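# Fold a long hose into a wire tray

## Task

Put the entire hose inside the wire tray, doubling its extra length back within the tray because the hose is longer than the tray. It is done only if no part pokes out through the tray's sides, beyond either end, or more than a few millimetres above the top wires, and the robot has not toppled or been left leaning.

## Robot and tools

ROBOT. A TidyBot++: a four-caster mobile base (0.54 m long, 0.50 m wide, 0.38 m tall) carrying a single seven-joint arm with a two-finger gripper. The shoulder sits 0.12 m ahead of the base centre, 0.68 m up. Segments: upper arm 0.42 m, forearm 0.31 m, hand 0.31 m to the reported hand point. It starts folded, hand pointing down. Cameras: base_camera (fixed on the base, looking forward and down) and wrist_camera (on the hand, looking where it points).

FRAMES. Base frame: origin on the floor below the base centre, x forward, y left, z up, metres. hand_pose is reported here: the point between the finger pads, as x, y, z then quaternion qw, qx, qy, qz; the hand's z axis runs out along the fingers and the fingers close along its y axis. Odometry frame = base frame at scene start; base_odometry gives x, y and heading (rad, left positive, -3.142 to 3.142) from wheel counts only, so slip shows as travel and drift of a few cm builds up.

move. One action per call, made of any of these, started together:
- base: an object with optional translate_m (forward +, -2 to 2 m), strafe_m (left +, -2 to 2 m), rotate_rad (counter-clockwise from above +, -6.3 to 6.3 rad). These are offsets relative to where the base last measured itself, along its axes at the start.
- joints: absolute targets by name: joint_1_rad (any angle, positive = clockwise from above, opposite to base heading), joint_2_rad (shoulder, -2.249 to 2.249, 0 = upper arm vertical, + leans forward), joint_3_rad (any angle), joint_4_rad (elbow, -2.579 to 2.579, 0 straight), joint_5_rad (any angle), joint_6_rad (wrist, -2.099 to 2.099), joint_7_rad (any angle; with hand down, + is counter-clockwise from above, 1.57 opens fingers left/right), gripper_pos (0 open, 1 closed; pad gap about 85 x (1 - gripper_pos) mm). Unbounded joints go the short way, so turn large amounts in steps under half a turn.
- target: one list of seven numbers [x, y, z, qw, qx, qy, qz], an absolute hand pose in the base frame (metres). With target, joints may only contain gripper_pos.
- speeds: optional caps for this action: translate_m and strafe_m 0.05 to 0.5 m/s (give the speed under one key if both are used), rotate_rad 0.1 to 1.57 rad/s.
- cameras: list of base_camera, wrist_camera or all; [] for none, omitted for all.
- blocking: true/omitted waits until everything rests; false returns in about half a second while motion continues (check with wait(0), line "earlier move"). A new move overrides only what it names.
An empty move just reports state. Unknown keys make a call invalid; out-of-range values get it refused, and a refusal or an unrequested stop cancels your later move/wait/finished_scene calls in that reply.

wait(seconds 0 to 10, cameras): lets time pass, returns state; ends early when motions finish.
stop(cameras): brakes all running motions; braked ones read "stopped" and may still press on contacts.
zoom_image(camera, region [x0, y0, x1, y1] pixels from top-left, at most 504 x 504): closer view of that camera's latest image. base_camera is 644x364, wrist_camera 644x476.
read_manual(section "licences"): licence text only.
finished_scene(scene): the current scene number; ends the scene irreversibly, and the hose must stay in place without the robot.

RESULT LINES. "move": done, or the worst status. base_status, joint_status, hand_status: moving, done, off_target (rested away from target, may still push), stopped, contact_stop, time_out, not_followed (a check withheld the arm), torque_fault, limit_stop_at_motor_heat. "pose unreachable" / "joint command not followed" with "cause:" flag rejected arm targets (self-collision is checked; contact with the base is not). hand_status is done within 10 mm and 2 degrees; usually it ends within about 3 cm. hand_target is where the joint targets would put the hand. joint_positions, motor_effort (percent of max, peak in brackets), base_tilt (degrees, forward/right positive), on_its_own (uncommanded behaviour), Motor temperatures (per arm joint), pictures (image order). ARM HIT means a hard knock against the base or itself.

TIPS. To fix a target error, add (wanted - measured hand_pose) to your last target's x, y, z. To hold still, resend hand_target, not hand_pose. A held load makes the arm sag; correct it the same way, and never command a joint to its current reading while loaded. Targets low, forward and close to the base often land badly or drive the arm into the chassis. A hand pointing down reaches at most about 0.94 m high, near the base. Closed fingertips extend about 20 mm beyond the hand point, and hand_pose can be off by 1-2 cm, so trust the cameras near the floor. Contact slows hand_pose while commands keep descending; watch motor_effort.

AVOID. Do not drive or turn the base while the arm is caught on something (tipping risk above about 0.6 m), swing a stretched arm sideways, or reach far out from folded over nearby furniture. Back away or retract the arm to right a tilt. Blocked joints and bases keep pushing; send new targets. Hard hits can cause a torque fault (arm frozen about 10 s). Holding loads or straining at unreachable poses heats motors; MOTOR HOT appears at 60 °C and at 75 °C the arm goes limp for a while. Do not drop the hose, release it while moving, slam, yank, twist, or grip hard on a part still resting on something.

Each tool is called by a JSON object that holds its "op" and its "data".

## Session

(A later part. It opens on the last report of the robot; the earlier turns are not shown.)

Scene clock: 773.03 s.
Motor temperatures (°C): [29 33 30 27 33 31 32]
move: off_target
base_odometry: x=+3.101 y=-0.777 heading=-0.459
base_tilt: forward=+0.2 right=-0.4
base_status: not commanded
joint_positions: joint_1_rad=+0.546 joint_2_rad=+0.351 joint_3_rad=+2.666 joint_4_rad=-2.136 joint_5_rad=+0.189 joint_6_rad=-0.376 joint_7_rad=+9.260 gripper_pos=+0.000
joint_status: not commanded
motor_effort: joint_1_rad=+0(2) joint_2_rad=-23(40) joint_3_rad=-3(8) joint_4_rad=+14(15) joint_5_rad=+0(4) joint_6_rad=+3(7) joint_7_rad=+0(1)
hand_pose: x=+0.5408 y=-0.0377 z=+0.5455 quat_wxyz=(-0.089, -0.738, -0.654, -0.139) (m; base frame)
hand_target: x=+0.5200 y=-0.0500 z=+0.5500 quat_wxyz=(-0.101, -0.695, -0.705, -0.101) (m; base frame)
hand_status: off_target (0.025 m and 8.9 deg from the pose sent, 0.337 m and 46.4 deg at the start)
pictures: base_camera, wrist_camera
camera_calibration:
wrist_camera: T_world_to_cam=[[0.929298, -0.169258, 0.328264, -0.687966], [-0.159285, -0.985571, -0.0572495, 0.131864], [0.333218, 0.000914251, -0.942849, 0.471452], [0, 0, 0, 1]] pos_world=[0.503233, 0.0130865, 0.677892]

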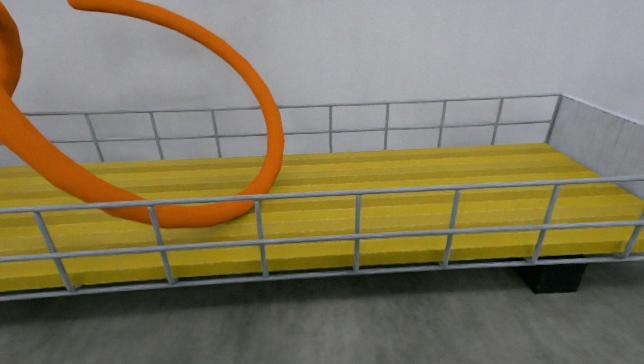

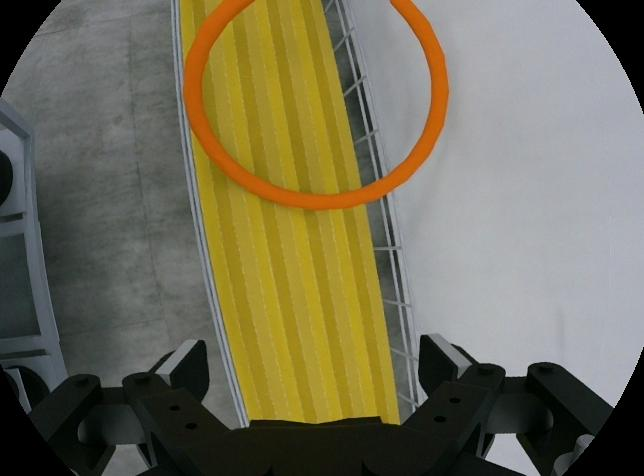

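{"op": "move", "data": {"base": {"strafe_m":0.4}, "target": [0.52, 0.1, 0.6, 0, 0.714, -0.70, 0]}}

Scene clock: 777.80 s.
Motor temperatures (°C): [29 33 30 27 33 31 32]
move: off_target
base_odometry: x=+3.278 y=-0.418 heading=-0.460
base_tilt: forward=+0.1 right=-0.4
base_status: done
joint_positions: joint_1_rad=-0.443 joint_2_rad=+0.351 joint_3_rad=+3.414 joint_4_rad=-1.791 joint_5_rad=-0.037 joint_6_rad=-0.961 joint_7_rad=+6.245 gripper_pos=+0.000
joint_status: not commanded
motor_effort: joint_1_rad=+0(3) joint_2_rad=-28(29) joint_3_rad=+2(4) joint_4_rad=+16(17) joint_5_rad=+1(1) joint_6_rad=+1(3) joint_7_rad=-1(1)
hand_pose: x=+0.5364 y=+0.0823 z=+0.5996 quat_wxyz=(+0.001, -0.751, +0.659, -0.040) (m; base frame)
hand_target: x=+0.5200 y=+0.1000 z=+0.6000 quat_wxyz=(+0.000, -0.714, +0.700, +0.000) (m; base frame)
hand_status: off_target (0.024 m and 7.9 deg from the pose sent, 0.150 m and 172.0 deg at the start)
pictures: base_camera, wrist_camera
camera_calibration:
wrist_camera: T_world_to_cam=[[-0.995132, -0.0914508, -0.0367283, 0.563418], [-0.0911308, 0.995786, -0.0102999, 0.0246875], [0.0375154, -0.00690269, -0.999272, 0.716904], [0, 0, 0, 1]] pos_world=[0.53603, 0.0318902, 0.73733]

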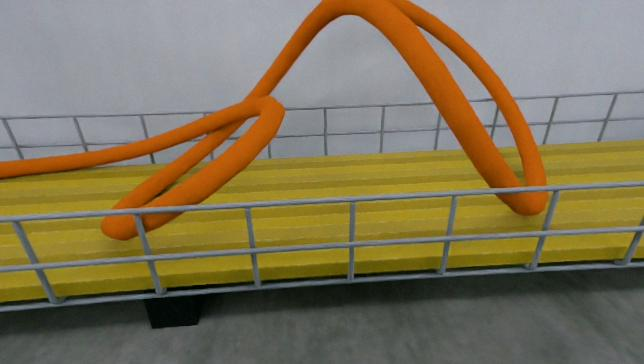

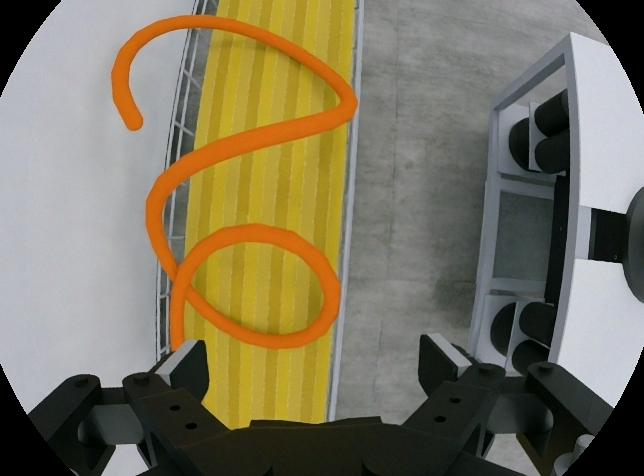

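{"op": "move", "data": {"target": [0.60, -0.10, 0.48, 0, 0.972, 0.233, 0]}}

Scene clock: 792.00 s.
Motor temperatures (°C): [29 33 30 27 33 31 32]
move: off_target
base_odometry: x=+3.278 y=-0.418 heading=-0.460
base_tilt: forward=+0.2 right=-0.4
base_status: not commanded
joint_positions: joint_1_rad=+0.263 joint_2_rad=+0.677 joint_3_rad=+3.056 joint_4_rad=-1.666 joint_5_rad=+0.011 joint_6_rad=-0.870 joint_7_rad=+8.390 gripper_pos=+0.000
joint_status: not commanded
motor_effort: joint_1_rad=+0(2) joint_2_rad=-37(38) joint_3_rad=+0(4) joint_4_rad=+13(16) joint_5_rad=+0(1) joint_6_rad=+0(1) joint_7_rad=-1(1)
hand_pose: x=+0.5779 y=-0.0816 z=+0.4816 quat_wxyz=(+0.034, -0.984, -0.174, +0.024) (m; base frame)
hand_target: x=+0.6000 y=-0.1000 z=+0.4800 quat_wxyz=(+0.000, -0.972, -0.233, +0.000) (m; base frame)
hand_status: off_target (0.029 m and 8.4 deg from the pose sent, 0.227 m and 109.5 deg at the start)
pictures: base_camera, wrist_camera
camera_calibration:
wrist_camera: T_world_to_cam=[[0.303534, -0.951367, -0.0526148, -0.227641], [-0.947753, -0.307146, 0.086167, 0.532796], [-0.0981369, 0.0237113, -0.99489, 0.675101], [0, 0, 0, 1]] pos_world=[0.640308, -0.0689312, 0.613765]

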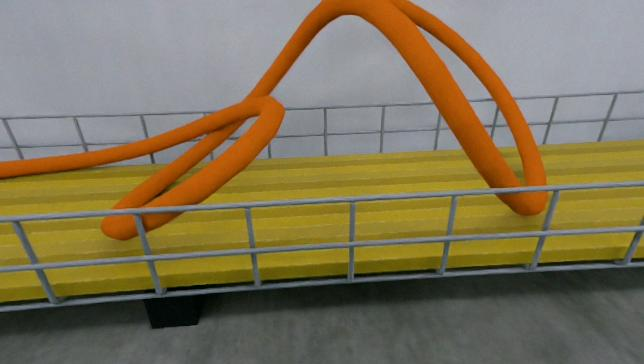

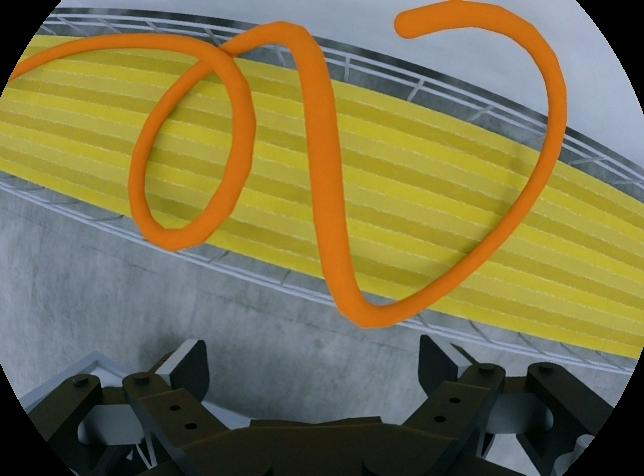

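{"op": "move", "data": {"target": [0.655, -0.085, 0.34, 0, 0.978, 0.208, 0]}}

Scene clock: 795.10 s.
Motor temperatures (°C): [29 33 30 27 33 31 32]
move: off_target
base_odometry: x=+3.278 y=-0.418 heading=-0.460
base_tilt: forward=+0.2 right=-0.4
base_status: not commanded
joint_positions: joint_1_rad=+0.228 joint_2_rad=+1.024 joint_3_rad=+3.056 joint_4_rad=-1.507 joint_5_rad=+0.054 joint_6_rad=-0.699 joint_7_rad=+8.386 gripper_pos=+0.000
joint_status: not commanded
motor_effort: joint_1_rad=+0(1) joint_2_rad=-43(45) joint_3_rad=-1(3) joint_4_rad=+10(13) joint_5_rad=+0(0) joint_6_rad=+0(1) joint_7_rad=-1(1)
hand_pose: x=+0.6258 y=-0.0776 z=+0.3350 quat_wxyz=(+0.034, -0.979, -0.196, +0.033) (m; base frame)
hand_target: x=+0.6550 y=-0.0850 z=+0.3400 quat_wxyz=(+0.000, -0.978, -0.208, +0.000) (m; base frame)
hand_status: off_target (0.031 m and 5.6 deg from the pose sent, 0.161 m and 6.2 deg at the start)
pictures: base_camera, wrist_camera
camera_calibration:
wrist_camera: T_world_to_cam=[[0.346336, -0.936422, -0.0562555, -0.270557], [-0.931099, -0.350447, 0.101201, 0.573217], [-0.114482, 0.0173297, -0.993274, 0.543036], [0, 0, 0, 1]] pos_world=[0.689593, -0.0618843, 0.466153]

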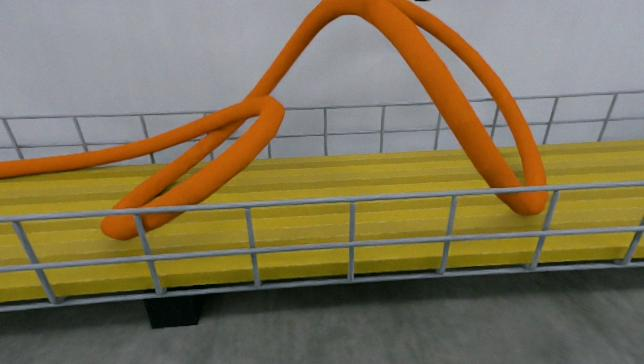

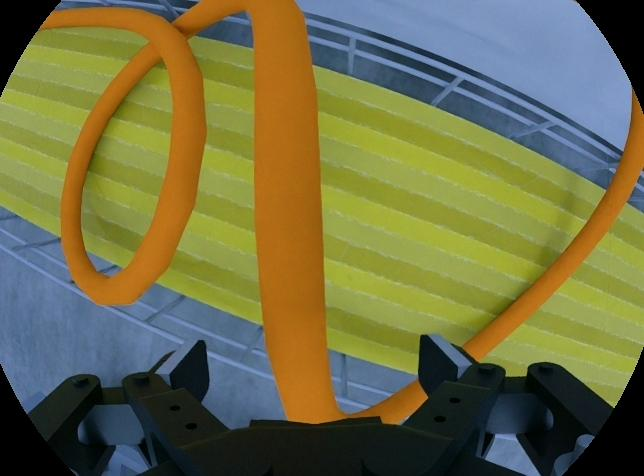

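{"op": "move", "data": {"target": [0.70, -0.075, 0.305, 0, 0.978, 0.208, 0]}}

Scene clock: 797.67 s.
Motor temperatures (°C): [29 33 30 27 33 31 32]
move: off_target
base_odometry: x=+3.278 y=-0.418 heading=-0.460
base_tilt: forward=+0.2 right=-0.4
base_status: not commanded
joint_positions: joint_1_rad=+0.186 joint_2_rad=+1.146 joint_3_rad=+3.056 joint_4_rad=-1.306 joint_5_rad=+0.054 joint_6_rad=-0.699 joint_7_rad=+8.386 gripper_pos=+0.000
joint_status: not commanded
motor_effort: joint_1_rad=+0(1) joint_2_rad=-46(49) joint_3_rad=-2(2) joint_4_rad=+12(13) joint_5_rad=+0(0) joint_6_rad=+0(1) joint_7_rad=-1(1)
hand_pose: x=+0.6961 y=-0.0672 z=+0.3035 quat_wxyz=(+0.021, -0.977, -0.210, -0.004) (m; base frame)
hand_target: x=+0.7000 y=-0.0750 z=+0.3050 quat_wxyz=(+0.000, -0.978, -0.208, +0.000) (m; base frame)
hand_status: off_target (0.009 m and 2.5 deg from the pose sent, 0.080 m and 5.6 deg at the start)
pictures: base_camera, wrist_camera
camera_calibration:
wrist_camera: T_world_to_cam=[[0.374651, -0.926948, -0.0200974, -0.316908], [-0.926439, -0.375127, 0.0314682, 0.661746], [-0.0367085, 0.00682939, -0.999303, 0.466663], [0, 0, 0, 1]] pos_world=[0.748928, -0.0487058, 0.439145]

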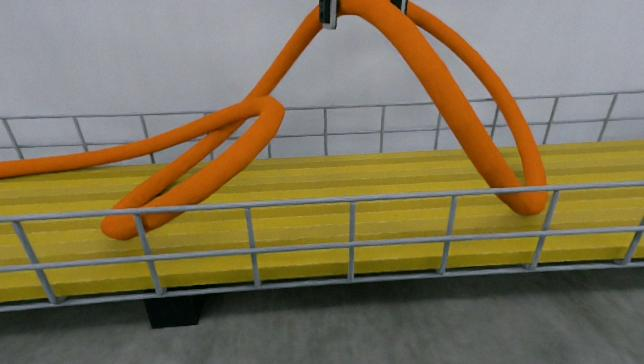

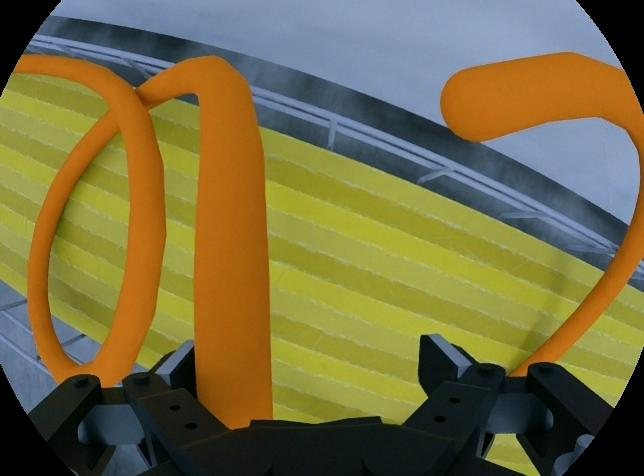

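{"op": "move", "data": {"target": [0.705, -0.045, 0.30, 0, 0.978, 0.208, 0], "cameras": []}}

{"op": "move", "data": {"joints": {"gripper_pos":0.9}}}

Scene clock: 799.50 s.
Motor temperatures (°C): [29 33 30 27 33 31 32]
move: off_target
base_odometry: x=+3.278 y=-0.418 heading=-0.460
base_tilt: forward=+0.2 right=-0.4
base_status: not commanded
joint_positions: joint_1_rad=+0.122 joint_2_rad=+1.152 joint_3_rad=+3.059 joint_4_rad=-1.294 joint_5_rad=+0.054 joint_6_rad=-0.699 joint_7_rad=+8.339 gripper_pos=+0.000
joint_status: not commanded
motor_effort: joint_1_rad=+0(2) joint_2_rad=-47(48) joint_3_rad=-1(3) joint_4_rad=+12(13) joint_5_rad=+0(1) joint_6_rad=+0(0) joint_7_rad=-1(1)
hand_pose: x=+0.7033 y=-0.0323 z=+0.3023 quat_wxyz=(+0.020, -0.976, -0.218, -0.005) (m; base frame)
hand_target: x=+0.7050 y=-0.0450 z=+0.3000 quat_wxyz=(+0.000, -0.978, -0.208, +0.000) (m; base frame)
hand_status: off_target (0.013 m and 2.6 deg from the pose sent, 0.024 m and 2.5 deg at the start)
pictures: none
No camera images: "cameras" was empty.

Scene clock: 800.53 s.
Motor temperatures (°C): [29 33 30 27 33 31 32]
move: off_target
base_odometry: x=+3.278 y=-0.418 heading=-0.460
base_tilt: forward=+0.2 right=-0.4
base_status: not commanded
joint_positions: joint_1_rad=+0.122 joint_2_rad=+1.152 joint_3_rad=+3.059 joint_4_rad=-1.294 joint_5_rad=+0.054 joint_6_rad=-0.699 joint_7_rad=+8.339 gripper_pos=+0.760
joint_status: gripper_pos off_target (ended at +0.760, target +0.900)
motor_effort: joint_1_rad=-1(1) joint_2_rad=-46(47) joint_3_rad=-1(3) joint_4_rad=+12(13) joint_5_rad=+0(1) joint_6_rad=+0(1) joint_7_rad=-1(1)
hand_pose: x=+0.7034 y=-0.0323 z=+0.3023 quat_wxyz=(+0.019, -0.976, -0.218, -0.005) (m; base frame)
hand_target: x=+0.7050 y=-0.0450 z=+0.3000 quat_wxyz=(+0.000, -0.978, -0.208, +0.000) (m; base frame)
hand_status: not commanded
pictures: base_camera, wrist_camera
camera_calibration:
wrist_camera: T_world_to_cam=[[0.388648, -0.921249, -0.0158852, -0.298301], [-0.92079, -0.388959, 0.0292661, 0.677917], [-0.03314, 0.0032527, -0.999445, 0.462866], [0, 0, 0, 1]] pos_world=[0.755493, -0.0126332, 0.438031]

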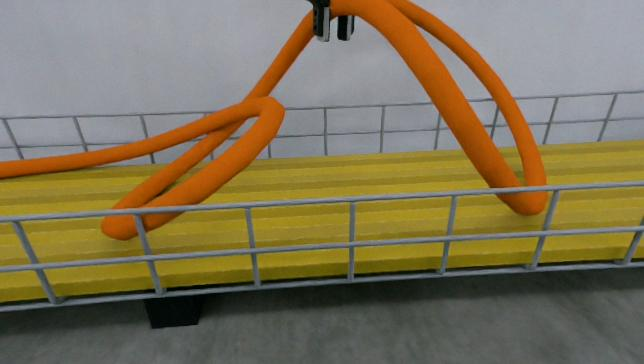

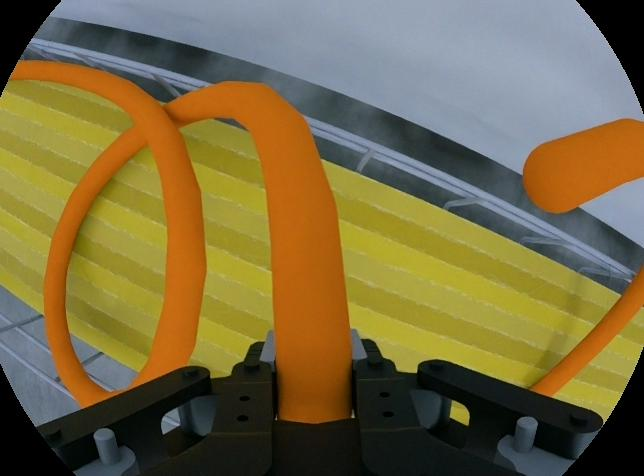

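{"op": "move", "data": {"target": [0.65, -0.06, 0.38, 0, 0.978, 0.208, 0], "cameras": []}}

{"op": "move", "data": {"base": {"strafe_m":-0.4}, "speeds": {"strafe_m":0.2}}}

Scene clock: 803.30 s.
Motor temperatures (°C): [29 33 30 27 33 31 32]
move: off_target
base_odometry: x=+3.278 y=-0.418 heading=-0.460
base_tilt: forward=+0.2 right=-0.4
base_status: not commanded
joint_positions: joint_1_rad=+0.147 joint_2_rad=+0.973 joint_3_rad=+3.057 joint_4_rad=-1.501 joint_5_rad=+0.054 joint_6_rad=-0.699 joint_7_rad=+8.339 gripper_pos=+0.760
joint_status: not commanded
motor_effort: joint_1_rad=+1(3) joint_2_rad=-44(48) joint_3_rad=+0(2) joint_4_rad=+8(12) joint_5_rad=+0(1) joint_6_rad=-4(5) joint_7_rad=-1(2)
hand_pose: x=+0.6504 y=-0.0399 z=+0.3624 quat_wxyz=(+0.021, -0.977, -0.213, +0.008) (m; base frame)
hand_target: x=+0.6500 y=-0.0600 z=+0.3800 quat_wxyz=(+0.000, -0.978, -0.208, +0.000) (m; base frame)
hand_status: off_target (0.027 m and 2.7 deg from the pose sent, 0.098 m and 2.6 deg at the start)
pictures: none
No camera images: "cameras" was empty.

Scene clock: 806.03 s.
Motor temperatures (°C): [29 33 30 27 33 31 32]
move: done
base_odometry: x=+3.101 y=-0.777 heading=-0.460
base_tilt: forward=+0.2 right=-0.4
base_status: done
joint_positions: joint_1_rad=+0.153 joint_2_rad=+0.956 joint_3_rad=+3.038 joint_4_rad=-1.515 joint_5_rad=+0.054 joint_6_rad=-0.699 joint_7_rad=+8.339 gripper_pos=+0.760
joint_status: not commanded
motor_effort: joint_1_rad=+3(6) joint_2_rad=-44(45) joint_3_rad=+3(4) joint_4_rad=+11(12) joint_5_rad=+4(5) joint_6_rad=-1(4) joint_7_rad=+0(1)
hand_pose: x=+0.6489 y=-0.0327 z=+0.3698 quat_wxyz=(+0.027, -0.976, -0.216, +0.004) (m; base frame)
hand_target: x=+0.6500 y=-0.0600 z=+0.3800 quat_wxyz=(+0.000, -0.978, -0.208, +0.000) (m; base frame)
hand_status: not commanded
pictures: base_camera, wrist_camera
camera_calibration:
wrist_camera: T_world_to_cam=[[0.384842, -0.922329, -0.0347204, -0.266952], [-0.921312, -0.386135, 0.0456458, 0.619969], [-0.0555072, 0.014422, -0.998354, 0.543002], [0, 0, 0, 1]] pos_world=[0.70406, -0.0146567, 0.504541]

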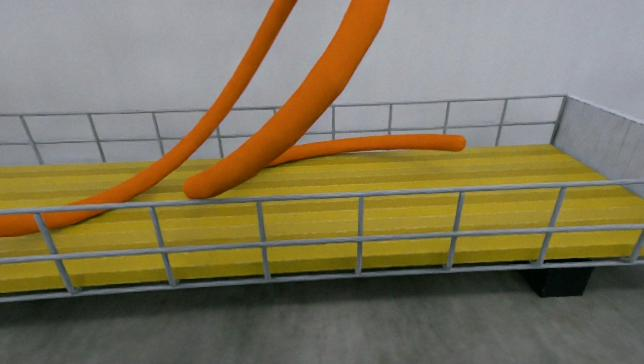

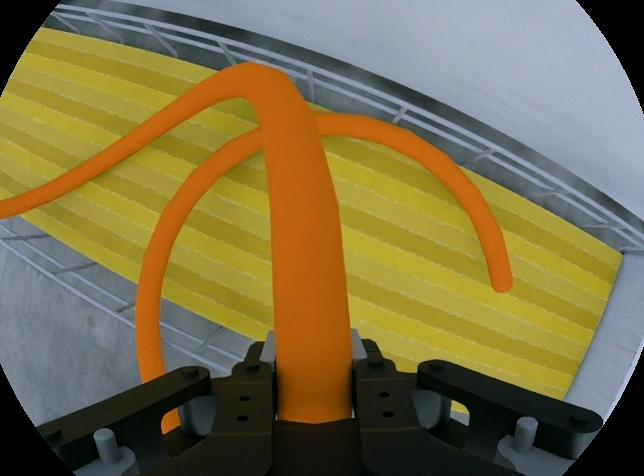

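{"op": "move", "data": {"target": [0.70, -0.07, 0.26, 0, 0.978, 0.208, 0]}}

Scene clock: 813.57 s.
Motor temperatures (°C): [29 33 30 27 33 31 32]
move: off_target
base_odometry: x=+3.101 y=-0.776 heading=-0.460
base_tilt: forward=+0.2 right=-0.3
base_status: not commanded
joint_positions: joint_1_rad=+0.169 joint_2_rad=+1.191 joint_3_rad=+3.053 joint_4_rad=-1.270 joint_5_rad=+0.055 joint_6_rad=-0.698 joint_7_rad=+8.339 gripper_pos=+0.760
joint_status: not commanded
motor_effort: joint_1_rad=-3(4) joint_2_rad=-40(45) joint_3_rad=-2(3) joint_4_rad=+10(12) joint_5_rad=+1(4) joint_6_rad=+1(2) joint_7_rad=+0(1)
hand_pose: x=+0.7004 y=-0.0563 z=+0.2847 quat_wxyz=(+0.025, -0.981, -0.195, -0.001) (m; base frame)
hand_target: x=+0.7000 y=-0.0700 z=+0.2600 quat_wxyz=(+0.000, -0.978, -0.208, +0.000) (m; base frame)
hand_status: off_target (0.028 m and 3.2 deg from the pose sent, 0.127 m and 3.3 deg at the start)
pictures: base_camera, wrist_camera
camera_calibration:
wrist_camera: T_world_to_cam=[[0.345096, -0.938146, -0.0281217, -0.286456], [-0.937468, -0.345987, 0.0380411, 0.677901], [-0.0454178, 0.0132353, -0.99888, 0.454271], [0, 0, 0, 1]] pos_world=[0.754997, -0.0402047, 0.419918]

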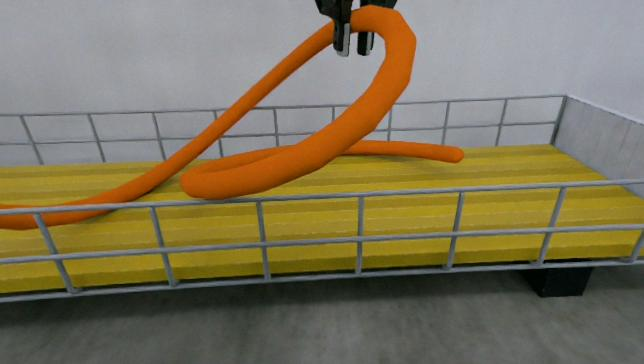

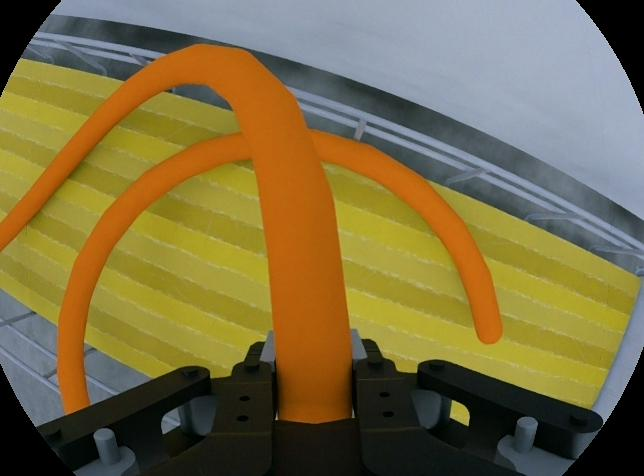

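{"op": "move", "data": {"target": [0.71, -0.09, 0.19, 0, 0.978, 0.208, 0]}}

Scene clock: 815.53 s.
Motor temperatures (°C): [29 33 30 27 33 31 32]
move: off_target
base_odometry: x=+3.101 y=-0.777 heading=-0.460
base_tilt: forward=+0.2 right=-0.3
base_status: not commanded
joint_positions: joint_1_rad=+0.200 joint_2_rad=+1.361 joint_3_rad=+3.061 joint_4_rad=-1.129 joint_5_rad=+0.055 joint_6_rad=-0.692 joint_7_rad=+8.339 gripper_pos=+0.760
joint_status: not commanded
motor_effort: joint_1_rad=-3(6) joint_2_rad=-42(44) joint_3_rad=-1(4) joint_4_rad=+10(12) joint_5_rad=+1(2) joint_6_rad=+2(4) joint_7_rad=+0(2)
hand_pose: x=+0.7043 y=-0.0804 z=+0.2107 quat_wxyz=(+0.027, -0.985, -0.172, +0.010) (m; base frame)
hand_target: x=+0.7100 y=-0.0900 z=+0.1900 quat_wxyz=(+0.000, -0.978, -0.208, +0.000) (m; base frame)
hand_status: off_target (0.024 m and 5.3 deg from the pose sent, 0.101 m and 3.2 deg at the start)
pictures: base_camera, wrist_camera
camera_calibration:
wrist_camera: T_world_to_cam=[[0.301779, -0.952689, -0.0362317, -0.281452], [-0.950922, -0.30351, 0.060239, 0.684261], [-0.0683858, 0.0162747, -0.997526, 0.396981], [0, 0, 0, 1]] pos_world=[0.762764, -0.0669168, 0.344583]

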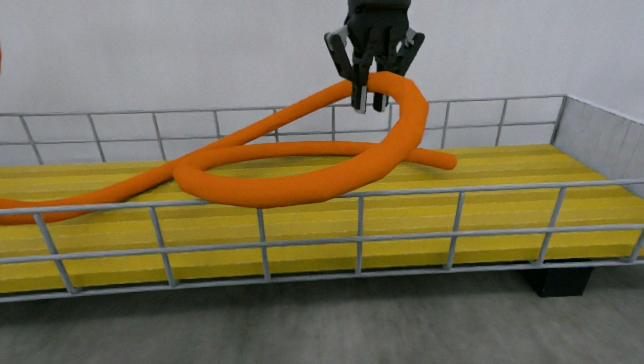

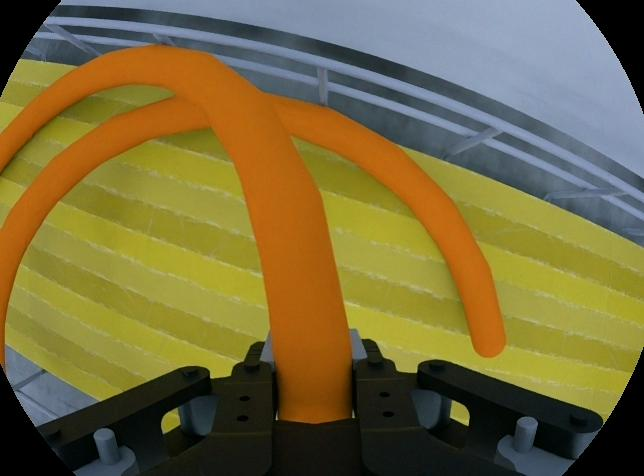

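{"op": "move", "data": {"target": [0.72, -0.11, 0.115, 0, 0.978, 0.208, 0]}}

Scene clock: 817.17 s.
Motor temperatures (°C): [29 33 30 27 33 31 32]
move: off_target
base_odometry: x=+3.101 y=-0.777 heading=-0.460
base_tilt: forward=+0.2 right=-0.3
base_status: not commanded
joint_positions: joint_1_rad=+0.225 joint_2_rad=+1.540 joint_3_rad=+3.067 joint_4_rad=-0.929 joint_5_rad=+0.055 joint_6_rad=-0.692 joint_7_rad=+8.342 gripper_pos=+0.760
joint_status: not commanded
motor_effort: joint_1_rad=-5(6) joint_2_rad=-41(44) joint_3_rad=-2(3) joint_4_rad=+14(14) joint_5_rad=+0(1) joint_6_rad=+6(7) joint_7_rad=-1(1)
hand_pose: x=+0.7214 y=-0.1046 z=+0.1395 quat_wxyz=(+0.022, -0.988, -0.154, +0.001) (m; base frame)
hand_target: x=+0.7200 y=-0.1100 z=+0.1150 quat_wxyz=(+0.000, -0.978, -0.208, +0.000) (m; base frame)
hand_status: off_target (0.025 m and 6.8 deg from the pose sent, 0.101 m and 5.3 deg at the start)
pictures: base_camera, wrist_camera
camera_calibration:
wrist_camera: T_world_to_cam=[[0.265734, -0.963769, -0.0231154, -0.289198], [-0.962799, -0.266533, 0.0444743, 0.712114], [-0.049024, 0.0104372, -0.998743, 0.313143], [0, 0, 0, 1]] pos_world=[0.777824, -0.0921871, 0.274393]

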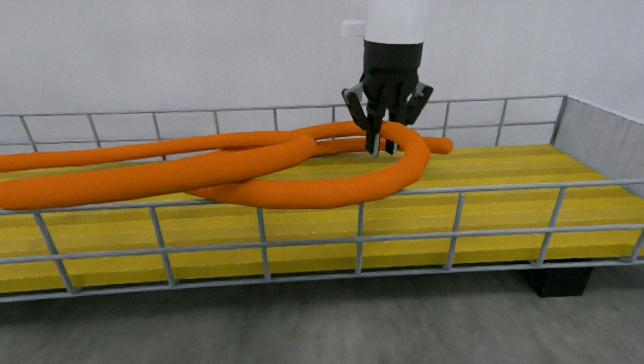

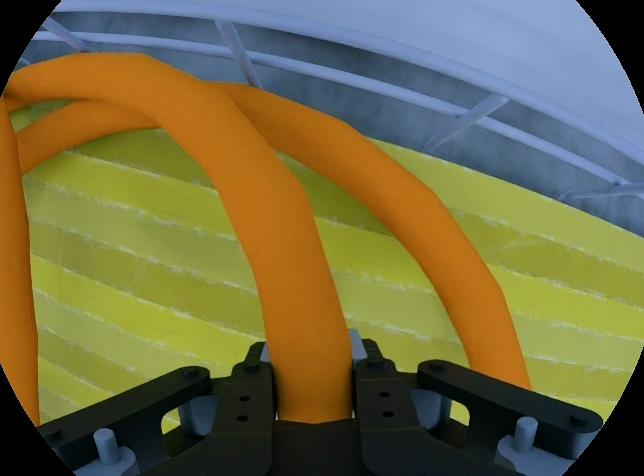

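{"op": "move", "data": {"target": [0.72, -0.11, 0.095, 0, 0.978, 0.208, 0], "cameras": []}}

{"op": "move", "data": {"joints": {"gripper_pos":0.45}, "cameras": []}}

{"op": "move", "data": {"target": [0.70, -0.10, 0.3, 0, 0.978, 0.208, 0]}}

{"op": "move", "data": {"target": [0.52, 0.1, 0.6, 0, 0.714, -0.70, 0], "base": {"strafe_m":0.2}}}

Scene clock: 819.60 s.
Motor temperatures (°C): [29 33 30 27 33 31 32]
move: off_target
base_odometry: x=+3.101 y=-0.777 heading=-0.460
base_tilt: forward=+0.2 right=-0.3
base_status: not commanded
joint_positions: joint_1_rad=+0.227 joint_2_rad=+1.579 joint_3_rad=+3.068 joint_4_rad=-0.878 joint_5_rad=+0.055 joint_6_rad=-0.692 joint_7_rad=+8.342 gripper_pos=+0.760
joint_status: not commanded
motor_effort: joint_1_rad=-6(7) joint_2_rad=-39(42) joint_3_rad=-2(3) joint_4_rad=+14(15) joint_5_rad=+0(1) joint_6_rad=+8(9) joint_7_rad=-1(1)
hand_pose: x=+0.7277 y=-0.1093 z=+0.1254 quat_wxyz=(+0.019, -0.988, -0.151, -0.004) (m; base frame)
hand_target: x=+0.7200 y=-0.1100 z=+0.0950 quat_wxyz=(+0.000, -0.978, -0.208, +0.000) (m; base frame)
hand_status: off_target (0.031 m and 7.0 deg from the pose sent, 0.045 m and 6.8 deg at the start)
pictures: none
No camera images: "cameras" was empty.

Scene clock: 820.43 s.
Motor temperatures (°C): [29 33 30 27 33 31 32]
move: done
base_odometry: x=+3.101 y=-0.777 heading=-0.460
base_tilt: forward=+0.2 right=-0.3
base_status: not commanded
joint_positions: joint_1_rad=+0.213 joint_2_rad=+1.632 joint_3_rad=+3.069 joint_4_rad=-0.857 joint_5_rad=+0.055 joint_6_rad=-0.665 joint_7_rad=+8.342 gripper_pos=+0.450
joint_status: all done
motor_effort: joint_1_rad=-1(7) joint_2_rad=-45(50) joint_3_rad=-2(3) joint_4_rad=+9(15) joint_5_rad=-1(1) joint_6_rad=-1(8) joint_7_rad=-1(1)
hand_pose: x=+0.7190 y=-0.0985 z=+0.0967 quat_wxyz=(+0.020, -0.987, -0.157, -0.001) (m; base frame)
hand_target: x=+0.7200 y=-0.1100 z=+0.0950 quat_wxyz=(+0.000, -0.978, -0.208, +0.000) (m; base frame)
hand_status: not commanded
pictures: none
No camera images: "cameras" was empty.

Scene clock: 822.23 s.
Motor temperatures (°C): [29 33 30 27 33 31 32]
move: off_target
base_odometry: x=+3.101 y=-0.777 heading=-0.460
base_tilt: forward=+0.2 right=-0.3
base_status: not commanded
joint_positions: joint_1_rad=+0.213 joint_2_rad=+1.197 joint_3_rad=+3.068 joint_4_rad=-1.261 joint_5_rad=+0.056 joint_6_rad=-0.665 joint_7_rad=+8.342 gripper_pos=+0.450
joint_status: not commanded
motor_effort: joint_1_rad=+0(1) joint_2_rad=-47(53) joint_3_rad=-2(3) joint_4_rad=+12(13) joint_5_rad=+0(1) joint_6_rad=+0(1) joint_7_rad=-1(1)
hand_pose: x=+0.7087 y=-0.0928 z=+0.2827 quat_wxyz=(+0.012, -0.985, -0.171, -0.016) (m; base frame)
hand_target: x=+0.7000 y=-0.1000 z=+0.3000 quat_wxyz=(+0.000, -0.978, -0.208, +0.000) (m; base frame)
hand_status: off_target (0.021 m and 4.9 deg from the pose sent, 0.204 m and 6.4 deg at the start)
pictures: base_camera, wrist_camera
camera_calibration:
wrist_camera: T_world_to_cam=[[0.299486, -0.954101, 0.0002981, -0.300788], [-0.954028, -0.29946, 0.0124534, 0.696399], [-0.0117925, -0.00401401, -0.999922, 0.427973], [0, 0, 0, 1]] pos_world=[0.759512, -0.0767208, 0.419357]

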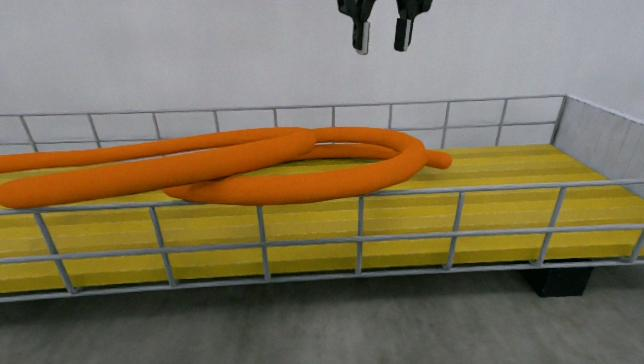

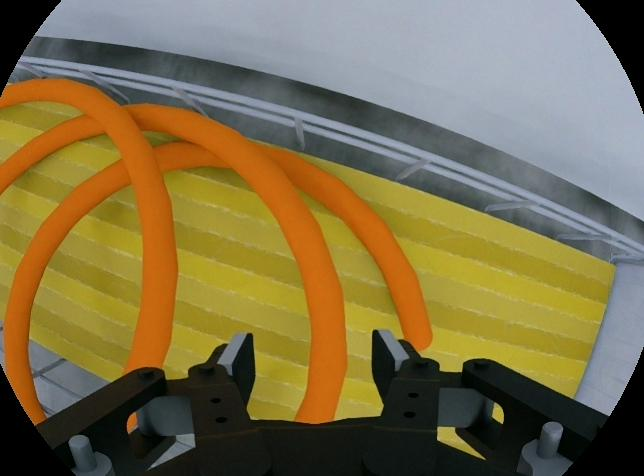

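Scene clock: 825.17 s.
Motor temperatures (°C): [29 33 30 27 33 31 32]
move: off_target
base_odometry: x=+3.190 y=-0.597 heading=-0.460
base_tilt: forward=+0.2 right=-0.4
base_status: done
joint_positions: joint_1_rad=-0.441 joint_2_rad=+0.391 joint_3_rad=+3.410 joint_4_rad=-1.764 joint_5_rad=-0.035 joint_6_rad=-0.962 joint_7_rad=+6.244 gripper_pos=+0.450
joint_status: not commanded
motor_effort: joint_1_rad=+0(5) joint_2_rad=-29(50) joint_3_rad=+2(4) joint_4_rad=+16(16) joint_5_rad=+1(2) joint_6_rad=+0(1) joint_7_rad=+0(1)
hand_pose: x=+0.5454 y=+0.0846 z=+0.5901 quat_wxyz=(-0.007, -0.753, +0.657, -0.040) (m; base frame)
hand_target: x=+0.5200 y=+0.1000 z=+0.6000 quat_wxyz=(+0.000, -0.714, +0.700, +0.000) (m; base frame)
hand_status: off_target (0.031 m and 8.1 deg from the pose sent, 0.416 m and 108.6 deg at the start)
pictures: base_camera, wrist_camera
camera_calibration:
wrist_camera: T_world_to_cam=[[-0.995148, -0.0952694, -0.0245803, 0.565336], [-0.0947578, 0.995275, -0.0212034, 0.0316058], [0.0264842, -0.0187713, -0.999473, 0.714273], [0, 0, 0, 1]] pos_world=[0.546671, 0.0358106, 0.728463]

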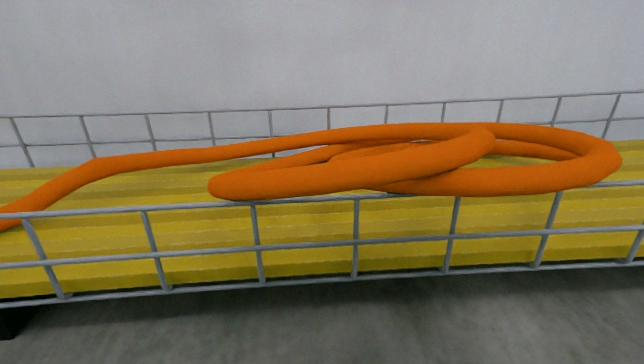

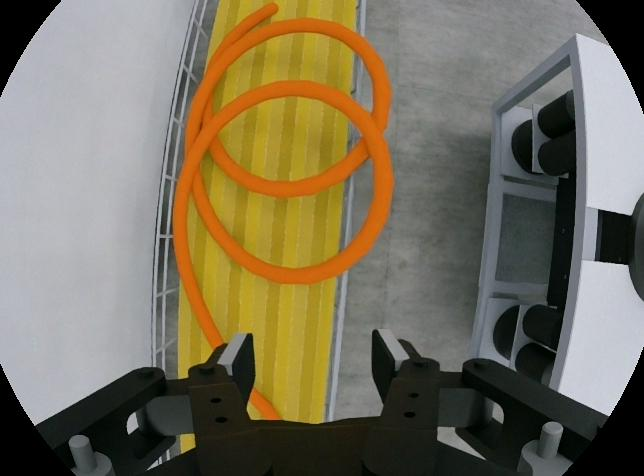

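{"op": "move", "data": {"target": [0.46, -0.03, 0.30, 0, 0.714, -0.70, 0], "joints": {"gripper_pos":0.2}}}

Scene clock: 829.53 s.
Motor temperatures (°C): [29 33 30 27 33 31 32]
move: off_target
base_odometry: x=+3.190 y=-0.597 heading=-0.460
base_tilt: forward=+0.2 right=-0.4
base_status: not commanded
joint_positions: joint_1_rad=+0.080 joint_2_rad=+0.943 joint_3_rad=+3.156 joint_4_rad=-2.178 joint_5_rad=-0.647 joint_6_rad=-0.060 joint_7_rad=+7.058 gripper_pos=+0.200
joint_status: all done
motor_effort: joint_1_rad=+0(2) joint_2_rad=-33(36) joint_3_rad=+1(3) joint_4_rad=+1(16) joint_5_rad=+0(1) joint_6_rad=+0(1) joint_7_rad=-1(1)
hand_pose: x=+0.4571 y=-0.0218 z=+0.3034 quat_wxyz=(+0.001, -0.721, +0.693, +0.018) (m; base frame)
hand_target: x=+0.4600 y=-0.0300 z=+0.3000 quat_wxyz=(+0.000, -0.714, +0.700, +0.000) (m; base frame)
hand_status: off_target (0.009 m and 2.4 deg from the pose sent, 0.323 m and 8.1 deg at the start)
pictures: base_camera, wrist_camera
camera_calibration:
wrist_camera: T_world_to_cam=[[-0.998953, -0.000568239, 0.0457461, 0.442789], [0.00281242, 0.997269, 0.0738022, 0.0497169], [-0.0456631, 0.0738536, -0.996223, 0.462106], [0, 0, 0, 1]] pos_world=[0.463287, -0.0834577, 0.436436]

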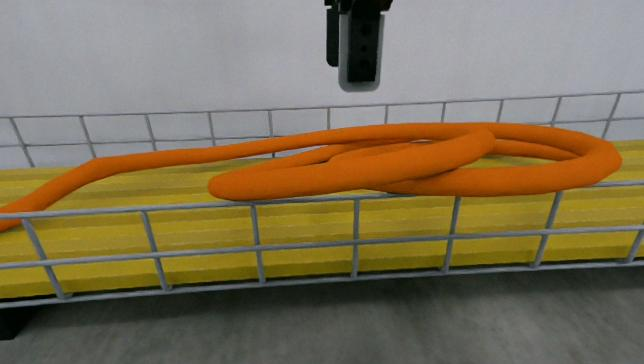

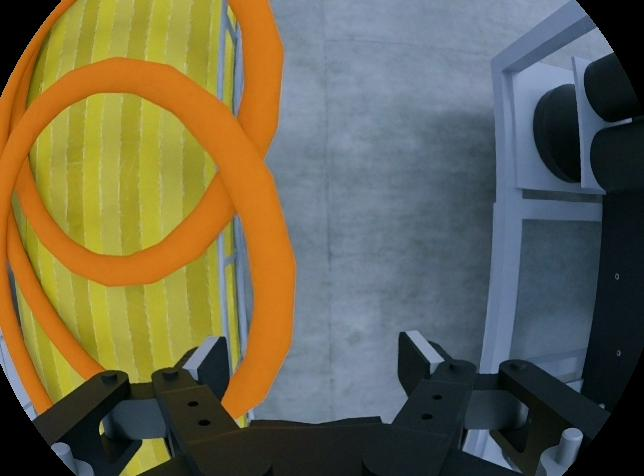

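{"op": "move", "data": {"target": [0.488, -0.02, 0.195, 0, 0.714, -0.70, 0]}}

Scene clock: 831.80 s.
Motor temperatures (°C): [29 33 30 27 33 31 32]
move: off_target
base_odometry: x=+3.190 y=-0.597 heading=-0.460
base_tilt: forward=+0.2 right=-0.4
base_status: not commanded
joint_positions: joint_1_rad=+0.101 joint_2_rad=+1.238 joint_3_rad=+3.082 joint_4_rad=-2.006 joint_5_rad=-0.648 joint_6_rad=+0.054 joint_7_rad=+7.060 gripper_pos=+0.200
joint_status: not commanded
motor_effort: joint_1_rad=+0(0) joint_2_rad=-34(37) joint_3_rad=+0(1) joint_4_rad=-1(2) joint_5_rad=+0(1) joint_6_rad=+0(1) joint_7_rad=+0(1)
hand_pose: x=+0.4667 y=-0.0096 z=+0.1970 quat_wxyz=(-0.009, -0.724, +0.689, +0.030) (m; base frame)
hand_target: x=+0.4880 y=-0.0200 z=+0.1950 quat_wxyz=(+0.000, -0.714, +0.700, +0.000) (m; base frame)
hand_status: off_target (0.024 m and 4.0 deg from the pose sent, 0.113 m and 2.4 deg at the start)
pictures: base_camera, wrist_camera
camera_calibration:
wrist_camera: T_world_to_cam=[[-0.996981, -0.0120642, 0.0767061, 0.450069], [-0.00623196, 0.997102, 0.0758233, 0.0491917], [-0.0773985, 0.0751164, -0.994166, 0.370025], [0, 0, 0, 1]] pos_world=[0.477656, -0.0714144, 0.329614]

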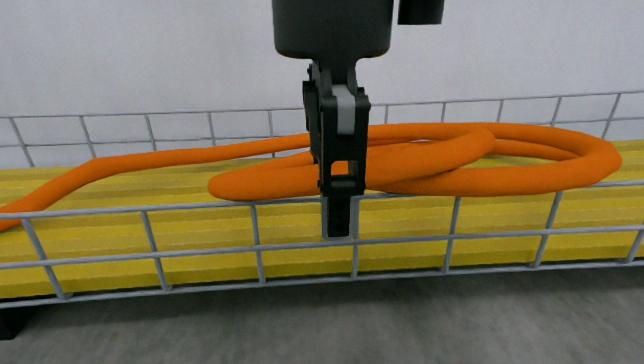

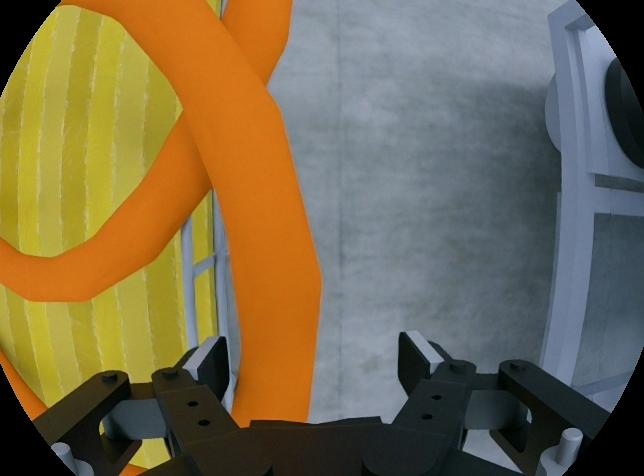

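{"op": "move", "data": {"joints": {"gripper_pos":0.9}, "cameras": []}}

{"op": "move", "data": {"target": [0.52, 0.02, 0.25, 0, 0.714, -0.70, 0], "cameras": []}}

{"op": "move", "data": {"target": [0.61, 0.08, 0.22, 0, 0.714, -0.70, 0]}}

Scene clock: 833.70 s.
Motor temperatures (°C): [29 33 30 27 33 31 32]
move: off_target
base_odometry: x=+3.190 y=-0.597 heading=-0.460
base_tilt: forward=+0.2 right=-0.4
base_status: not commanded
joint_positions: joint_1_rad=+0.102 joint_2_rad=+1.238 joint_3_rad=+3.077 joint_4_rad=-1.993 joint_5_rad=-0.648 joint_6_rad=+0.064 joint_7_rad=+7.060 gripper_pos=+0.745
joint_status: gripper_pos off_target (ended at +0.745, target +0.900)
motor_effort: joint_1_rad=+0(1) joint_2_rad=-33(36) joint_3_rad=-1(2) joint_4_rad=+0(4) joint_5_rad=+0(1) joint_6_rad=+0(2) joint_7_rad=-1(1)
hand_pose: x=+0.4773 y=-0.0102 z=+0.1964 quat_wxyz=(-0.003, -0.725, +0.689, +0.022) (m; base frame)
hand_target: x=+0.4880 y=-0.0200 z=+0.1950 quat_wxyz=(+0.000, -0.714, +0.700, +0.000) (m; base frame)
hand_status: not commanded
pictures: none
No camera images: "cameras" was empty.

Scene clock: 834.97 s.
Motor temperatures (°C): [29 33 30 27 33 31 32]
move: off_target
base_odometry: x=+3.190 y=-0.597 heading=-0.460
base_tilt: forward=+0.1 right=-0.4
base_status: not commanded
joint_positions: joint_1_rad=-0.102 joint_2_rad=+1.151 joint_3_rad=+3.231 joint_4_rad=-1.983 joint_5_rad=-0.739 joint_6_rad=-0.066 joint_7_rad=+7.060 gripper_pos=+0.745
joint_status: not commanded
motor_effort: joint_1_rad=-1(1) joint_2_rad=-38(39) joint_3_rad=+1(1) joint_4_rad=+2(3) joint_5_rad=+1(1) joint_6_rad=+0(1) joint_7_rad=+0(1)
hand_pose: x=+0.4950 y=+0.0027 z=+0.2281 quat_wxyz=(-0.027, -0.742, +0.670, +0.000) (m; base frame)
hand_target: x=+0.5200 y=+0.0200 z=+0.2500 quat_wxyz=(+0.000, -0.714, +0.700, +0.000) (m; base frame)
hand_status: off_target (0.037 m and 5.7 deg from the pose sent, 0.075 m and 3.1 deg at the start)
pictures: none
No camera images: "cameras" was empty.

Scene clock: 836.47 s.
Motor temperatures (°C): [29 33 30 27 33 31 32]
move: off_target
base_odometry: x=+3.190 y=-0.597 heading=-0.460
base_tilt: forward=+0.2 right=-0.4
base_status: not commanded
joint_positions: joint_1_rad=-0.317 joint_2_rad=+1.256 joint_3_rad=+3.385 joint_4_rad=-1.669 joint_5_rad=-0.739 joint_6_rad=-0.394 joint_7_rad=+6.764 gripper_pos=+0.745
joint_status: not commanded
motor_effort: joint_1_rad=+0(2) joint_2_rad=-47(48) joint_3_rad=+5(6) joint_4_rad=+15(16) joint_5_rad=+0(1) joint_6_rad=+6(7) joint_7_rad=+2(3)
hand_pose: x=+0.5615 y=+0.0786 z=+0.2004 quat_wxyz=(-0.022, -0.708, +0.705, +0.031) (m; base frame)
hand_target: x=+0.6100 y=+0.0800 z=+0.2200 quat_wxyz=(+0.000, -0.714, +0.700, +0.000) (m; base frame)
hand_status: off_target (0.052 m and 4.5 deg from the pose sent, 0.139 m and 5.7 deg at the start)
pictures: base_camera, wrist_camera
camera_calibration:
wrist_camera: T_world_to_cam=[[-0.994747, 0.0346115, 0.0963318, 0.536559], [0.0402608, 0.997543, 0.0573316, -0.0608701], [-0.0941108, 0.0609088, -0.993697, 0.384505], [0, 0, 0, 1]] pos_world=[0.572377, 0.0187297, 0.333883]

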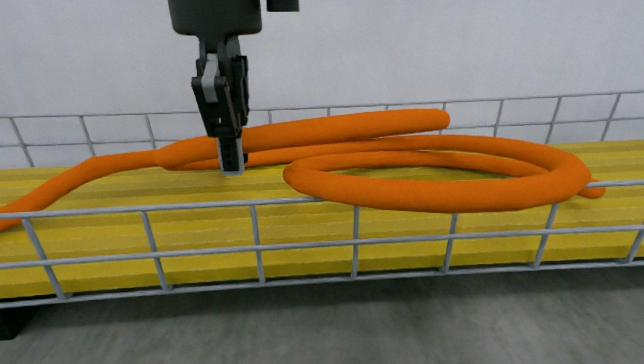

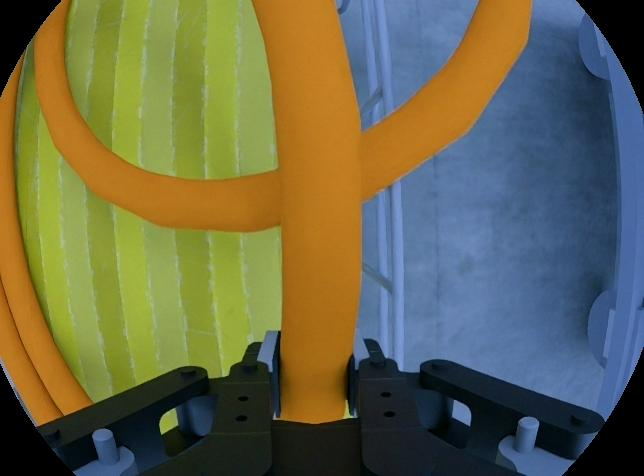

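{"op": "move", "data": {"target": [0.65, 0.16, 0.20, 0, 0.714, -0.70, 0], "cameras": []}}

{"op": "move", "data": {"target": [0.635, 0.17, 0.115, 0, 0.714, -0.70, 0]}}

Scene clock: 839.47 s.
Motor temperatures (°C): [29 33 30 27 33 31 32]
move: off_target
base_odometry: x=+3.190 y=-0.597 heading=-0.460
base_tilt: forward=+0.2 right=-0.4
base_status: not commanded
joint_positions: joint_1_rad=-0.447 joint_2_rad=+1.371 joint_3_rad=+3.420 joint_4_rad=-1.434 joint_5_rad=-0.675 joint_6_rad=-0.560 joint_7_rad=+6.486 gripper_pos=+0.745
joint_status: not commanded
motor_effort: joint_1_rad=+0(1) joint_2_rad=-52(53) joint_3_rad=+6(7) joint_4_rad=+21(21) joint_5_rad=+0(1) joint_6_rad=+10(10) joint_7_rad=+3(4)
hand_pose: x=+0.5820 y=+0.1534 z=+0.1681 quat_wxyz=(-0.036, -0.693, +0.718, +0.050) (m; base frame)
hand_target: x=+0.6500 y=+0.1600 z=+0.2000 quat_wxyz=(+0.000, -0.714, +0.700, +0.000) (m; base frame)
hand_status: off_target (0.075 m and 7.8 deg from the pose sent, 0.120 m and 4.5 deg at the start)
pictures: none
No camera images: "cameras" was empty.

Scene clock: 840.60 s.
Motor temperatures (°C): [29 33 30 27 33 31 32]
move: off_target
base_odometry: x=+3.190 y=-0.597 heading=-0.460
base_tilt: forward=+0.2 right=-0.4
base_status: not commanded
joint_positions: joint_1_rad=-0.453 joint_2_rad=+1.503 joint_3_rad=+3.420 joint_4_rad=-1.332 joint_5_rad=-0.675 joint_6_rad=-0.560 joint_7_rad=+6.485 gripper_pos=+0.745
joint_status: not commanded
motor_effort: joint_1_rad=-1(1) joint_2_rad=-44(52) joint_3_rad=+4(7) joint_4_rad=+19(21) joint_5_rad=+0(1) joint_6_rad=+9(10) joint_7_rad=+3(4)
hand_pose: x=+0.5706 y=+0.1506 z=+0.1112 quat_wxyz=(-0.054, -0.704, +0.707, +0.054) (m; base frame)
hand_target: x=+0.6350 y=+0.1700 z=+0.1150 quat_wxyz=(+0.000, -0.714, +0.700, +0.000) (m; base frame)
hand_status: off_target (0.067 m and 8.8 deg from the pose sent, 0.077 m and 7.8 deg at the start)
pictures: base_camera, wrist_camera
camera_calibration:
wrist_camera: T_world_to_cam=[[-0.984237, 0.0438184, 0.171339, 0.536038], [0.0513177, 0.997898, 0.0395854, -0.132376], [-0.169244, 0.0477541, -0.984417, 0.336172], [0, 0, 0, 1]] pos_world=[0.591277, 0.0925553, 0.244329]

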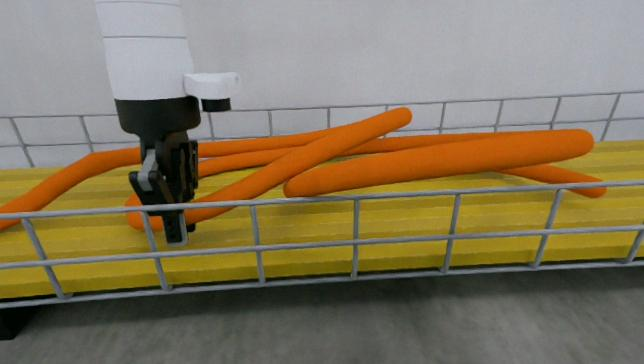

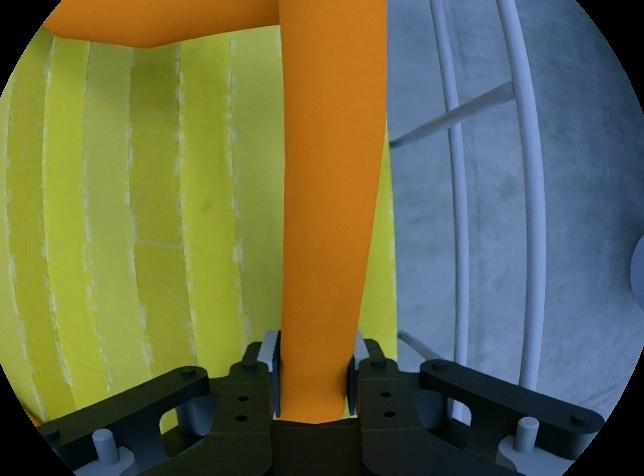

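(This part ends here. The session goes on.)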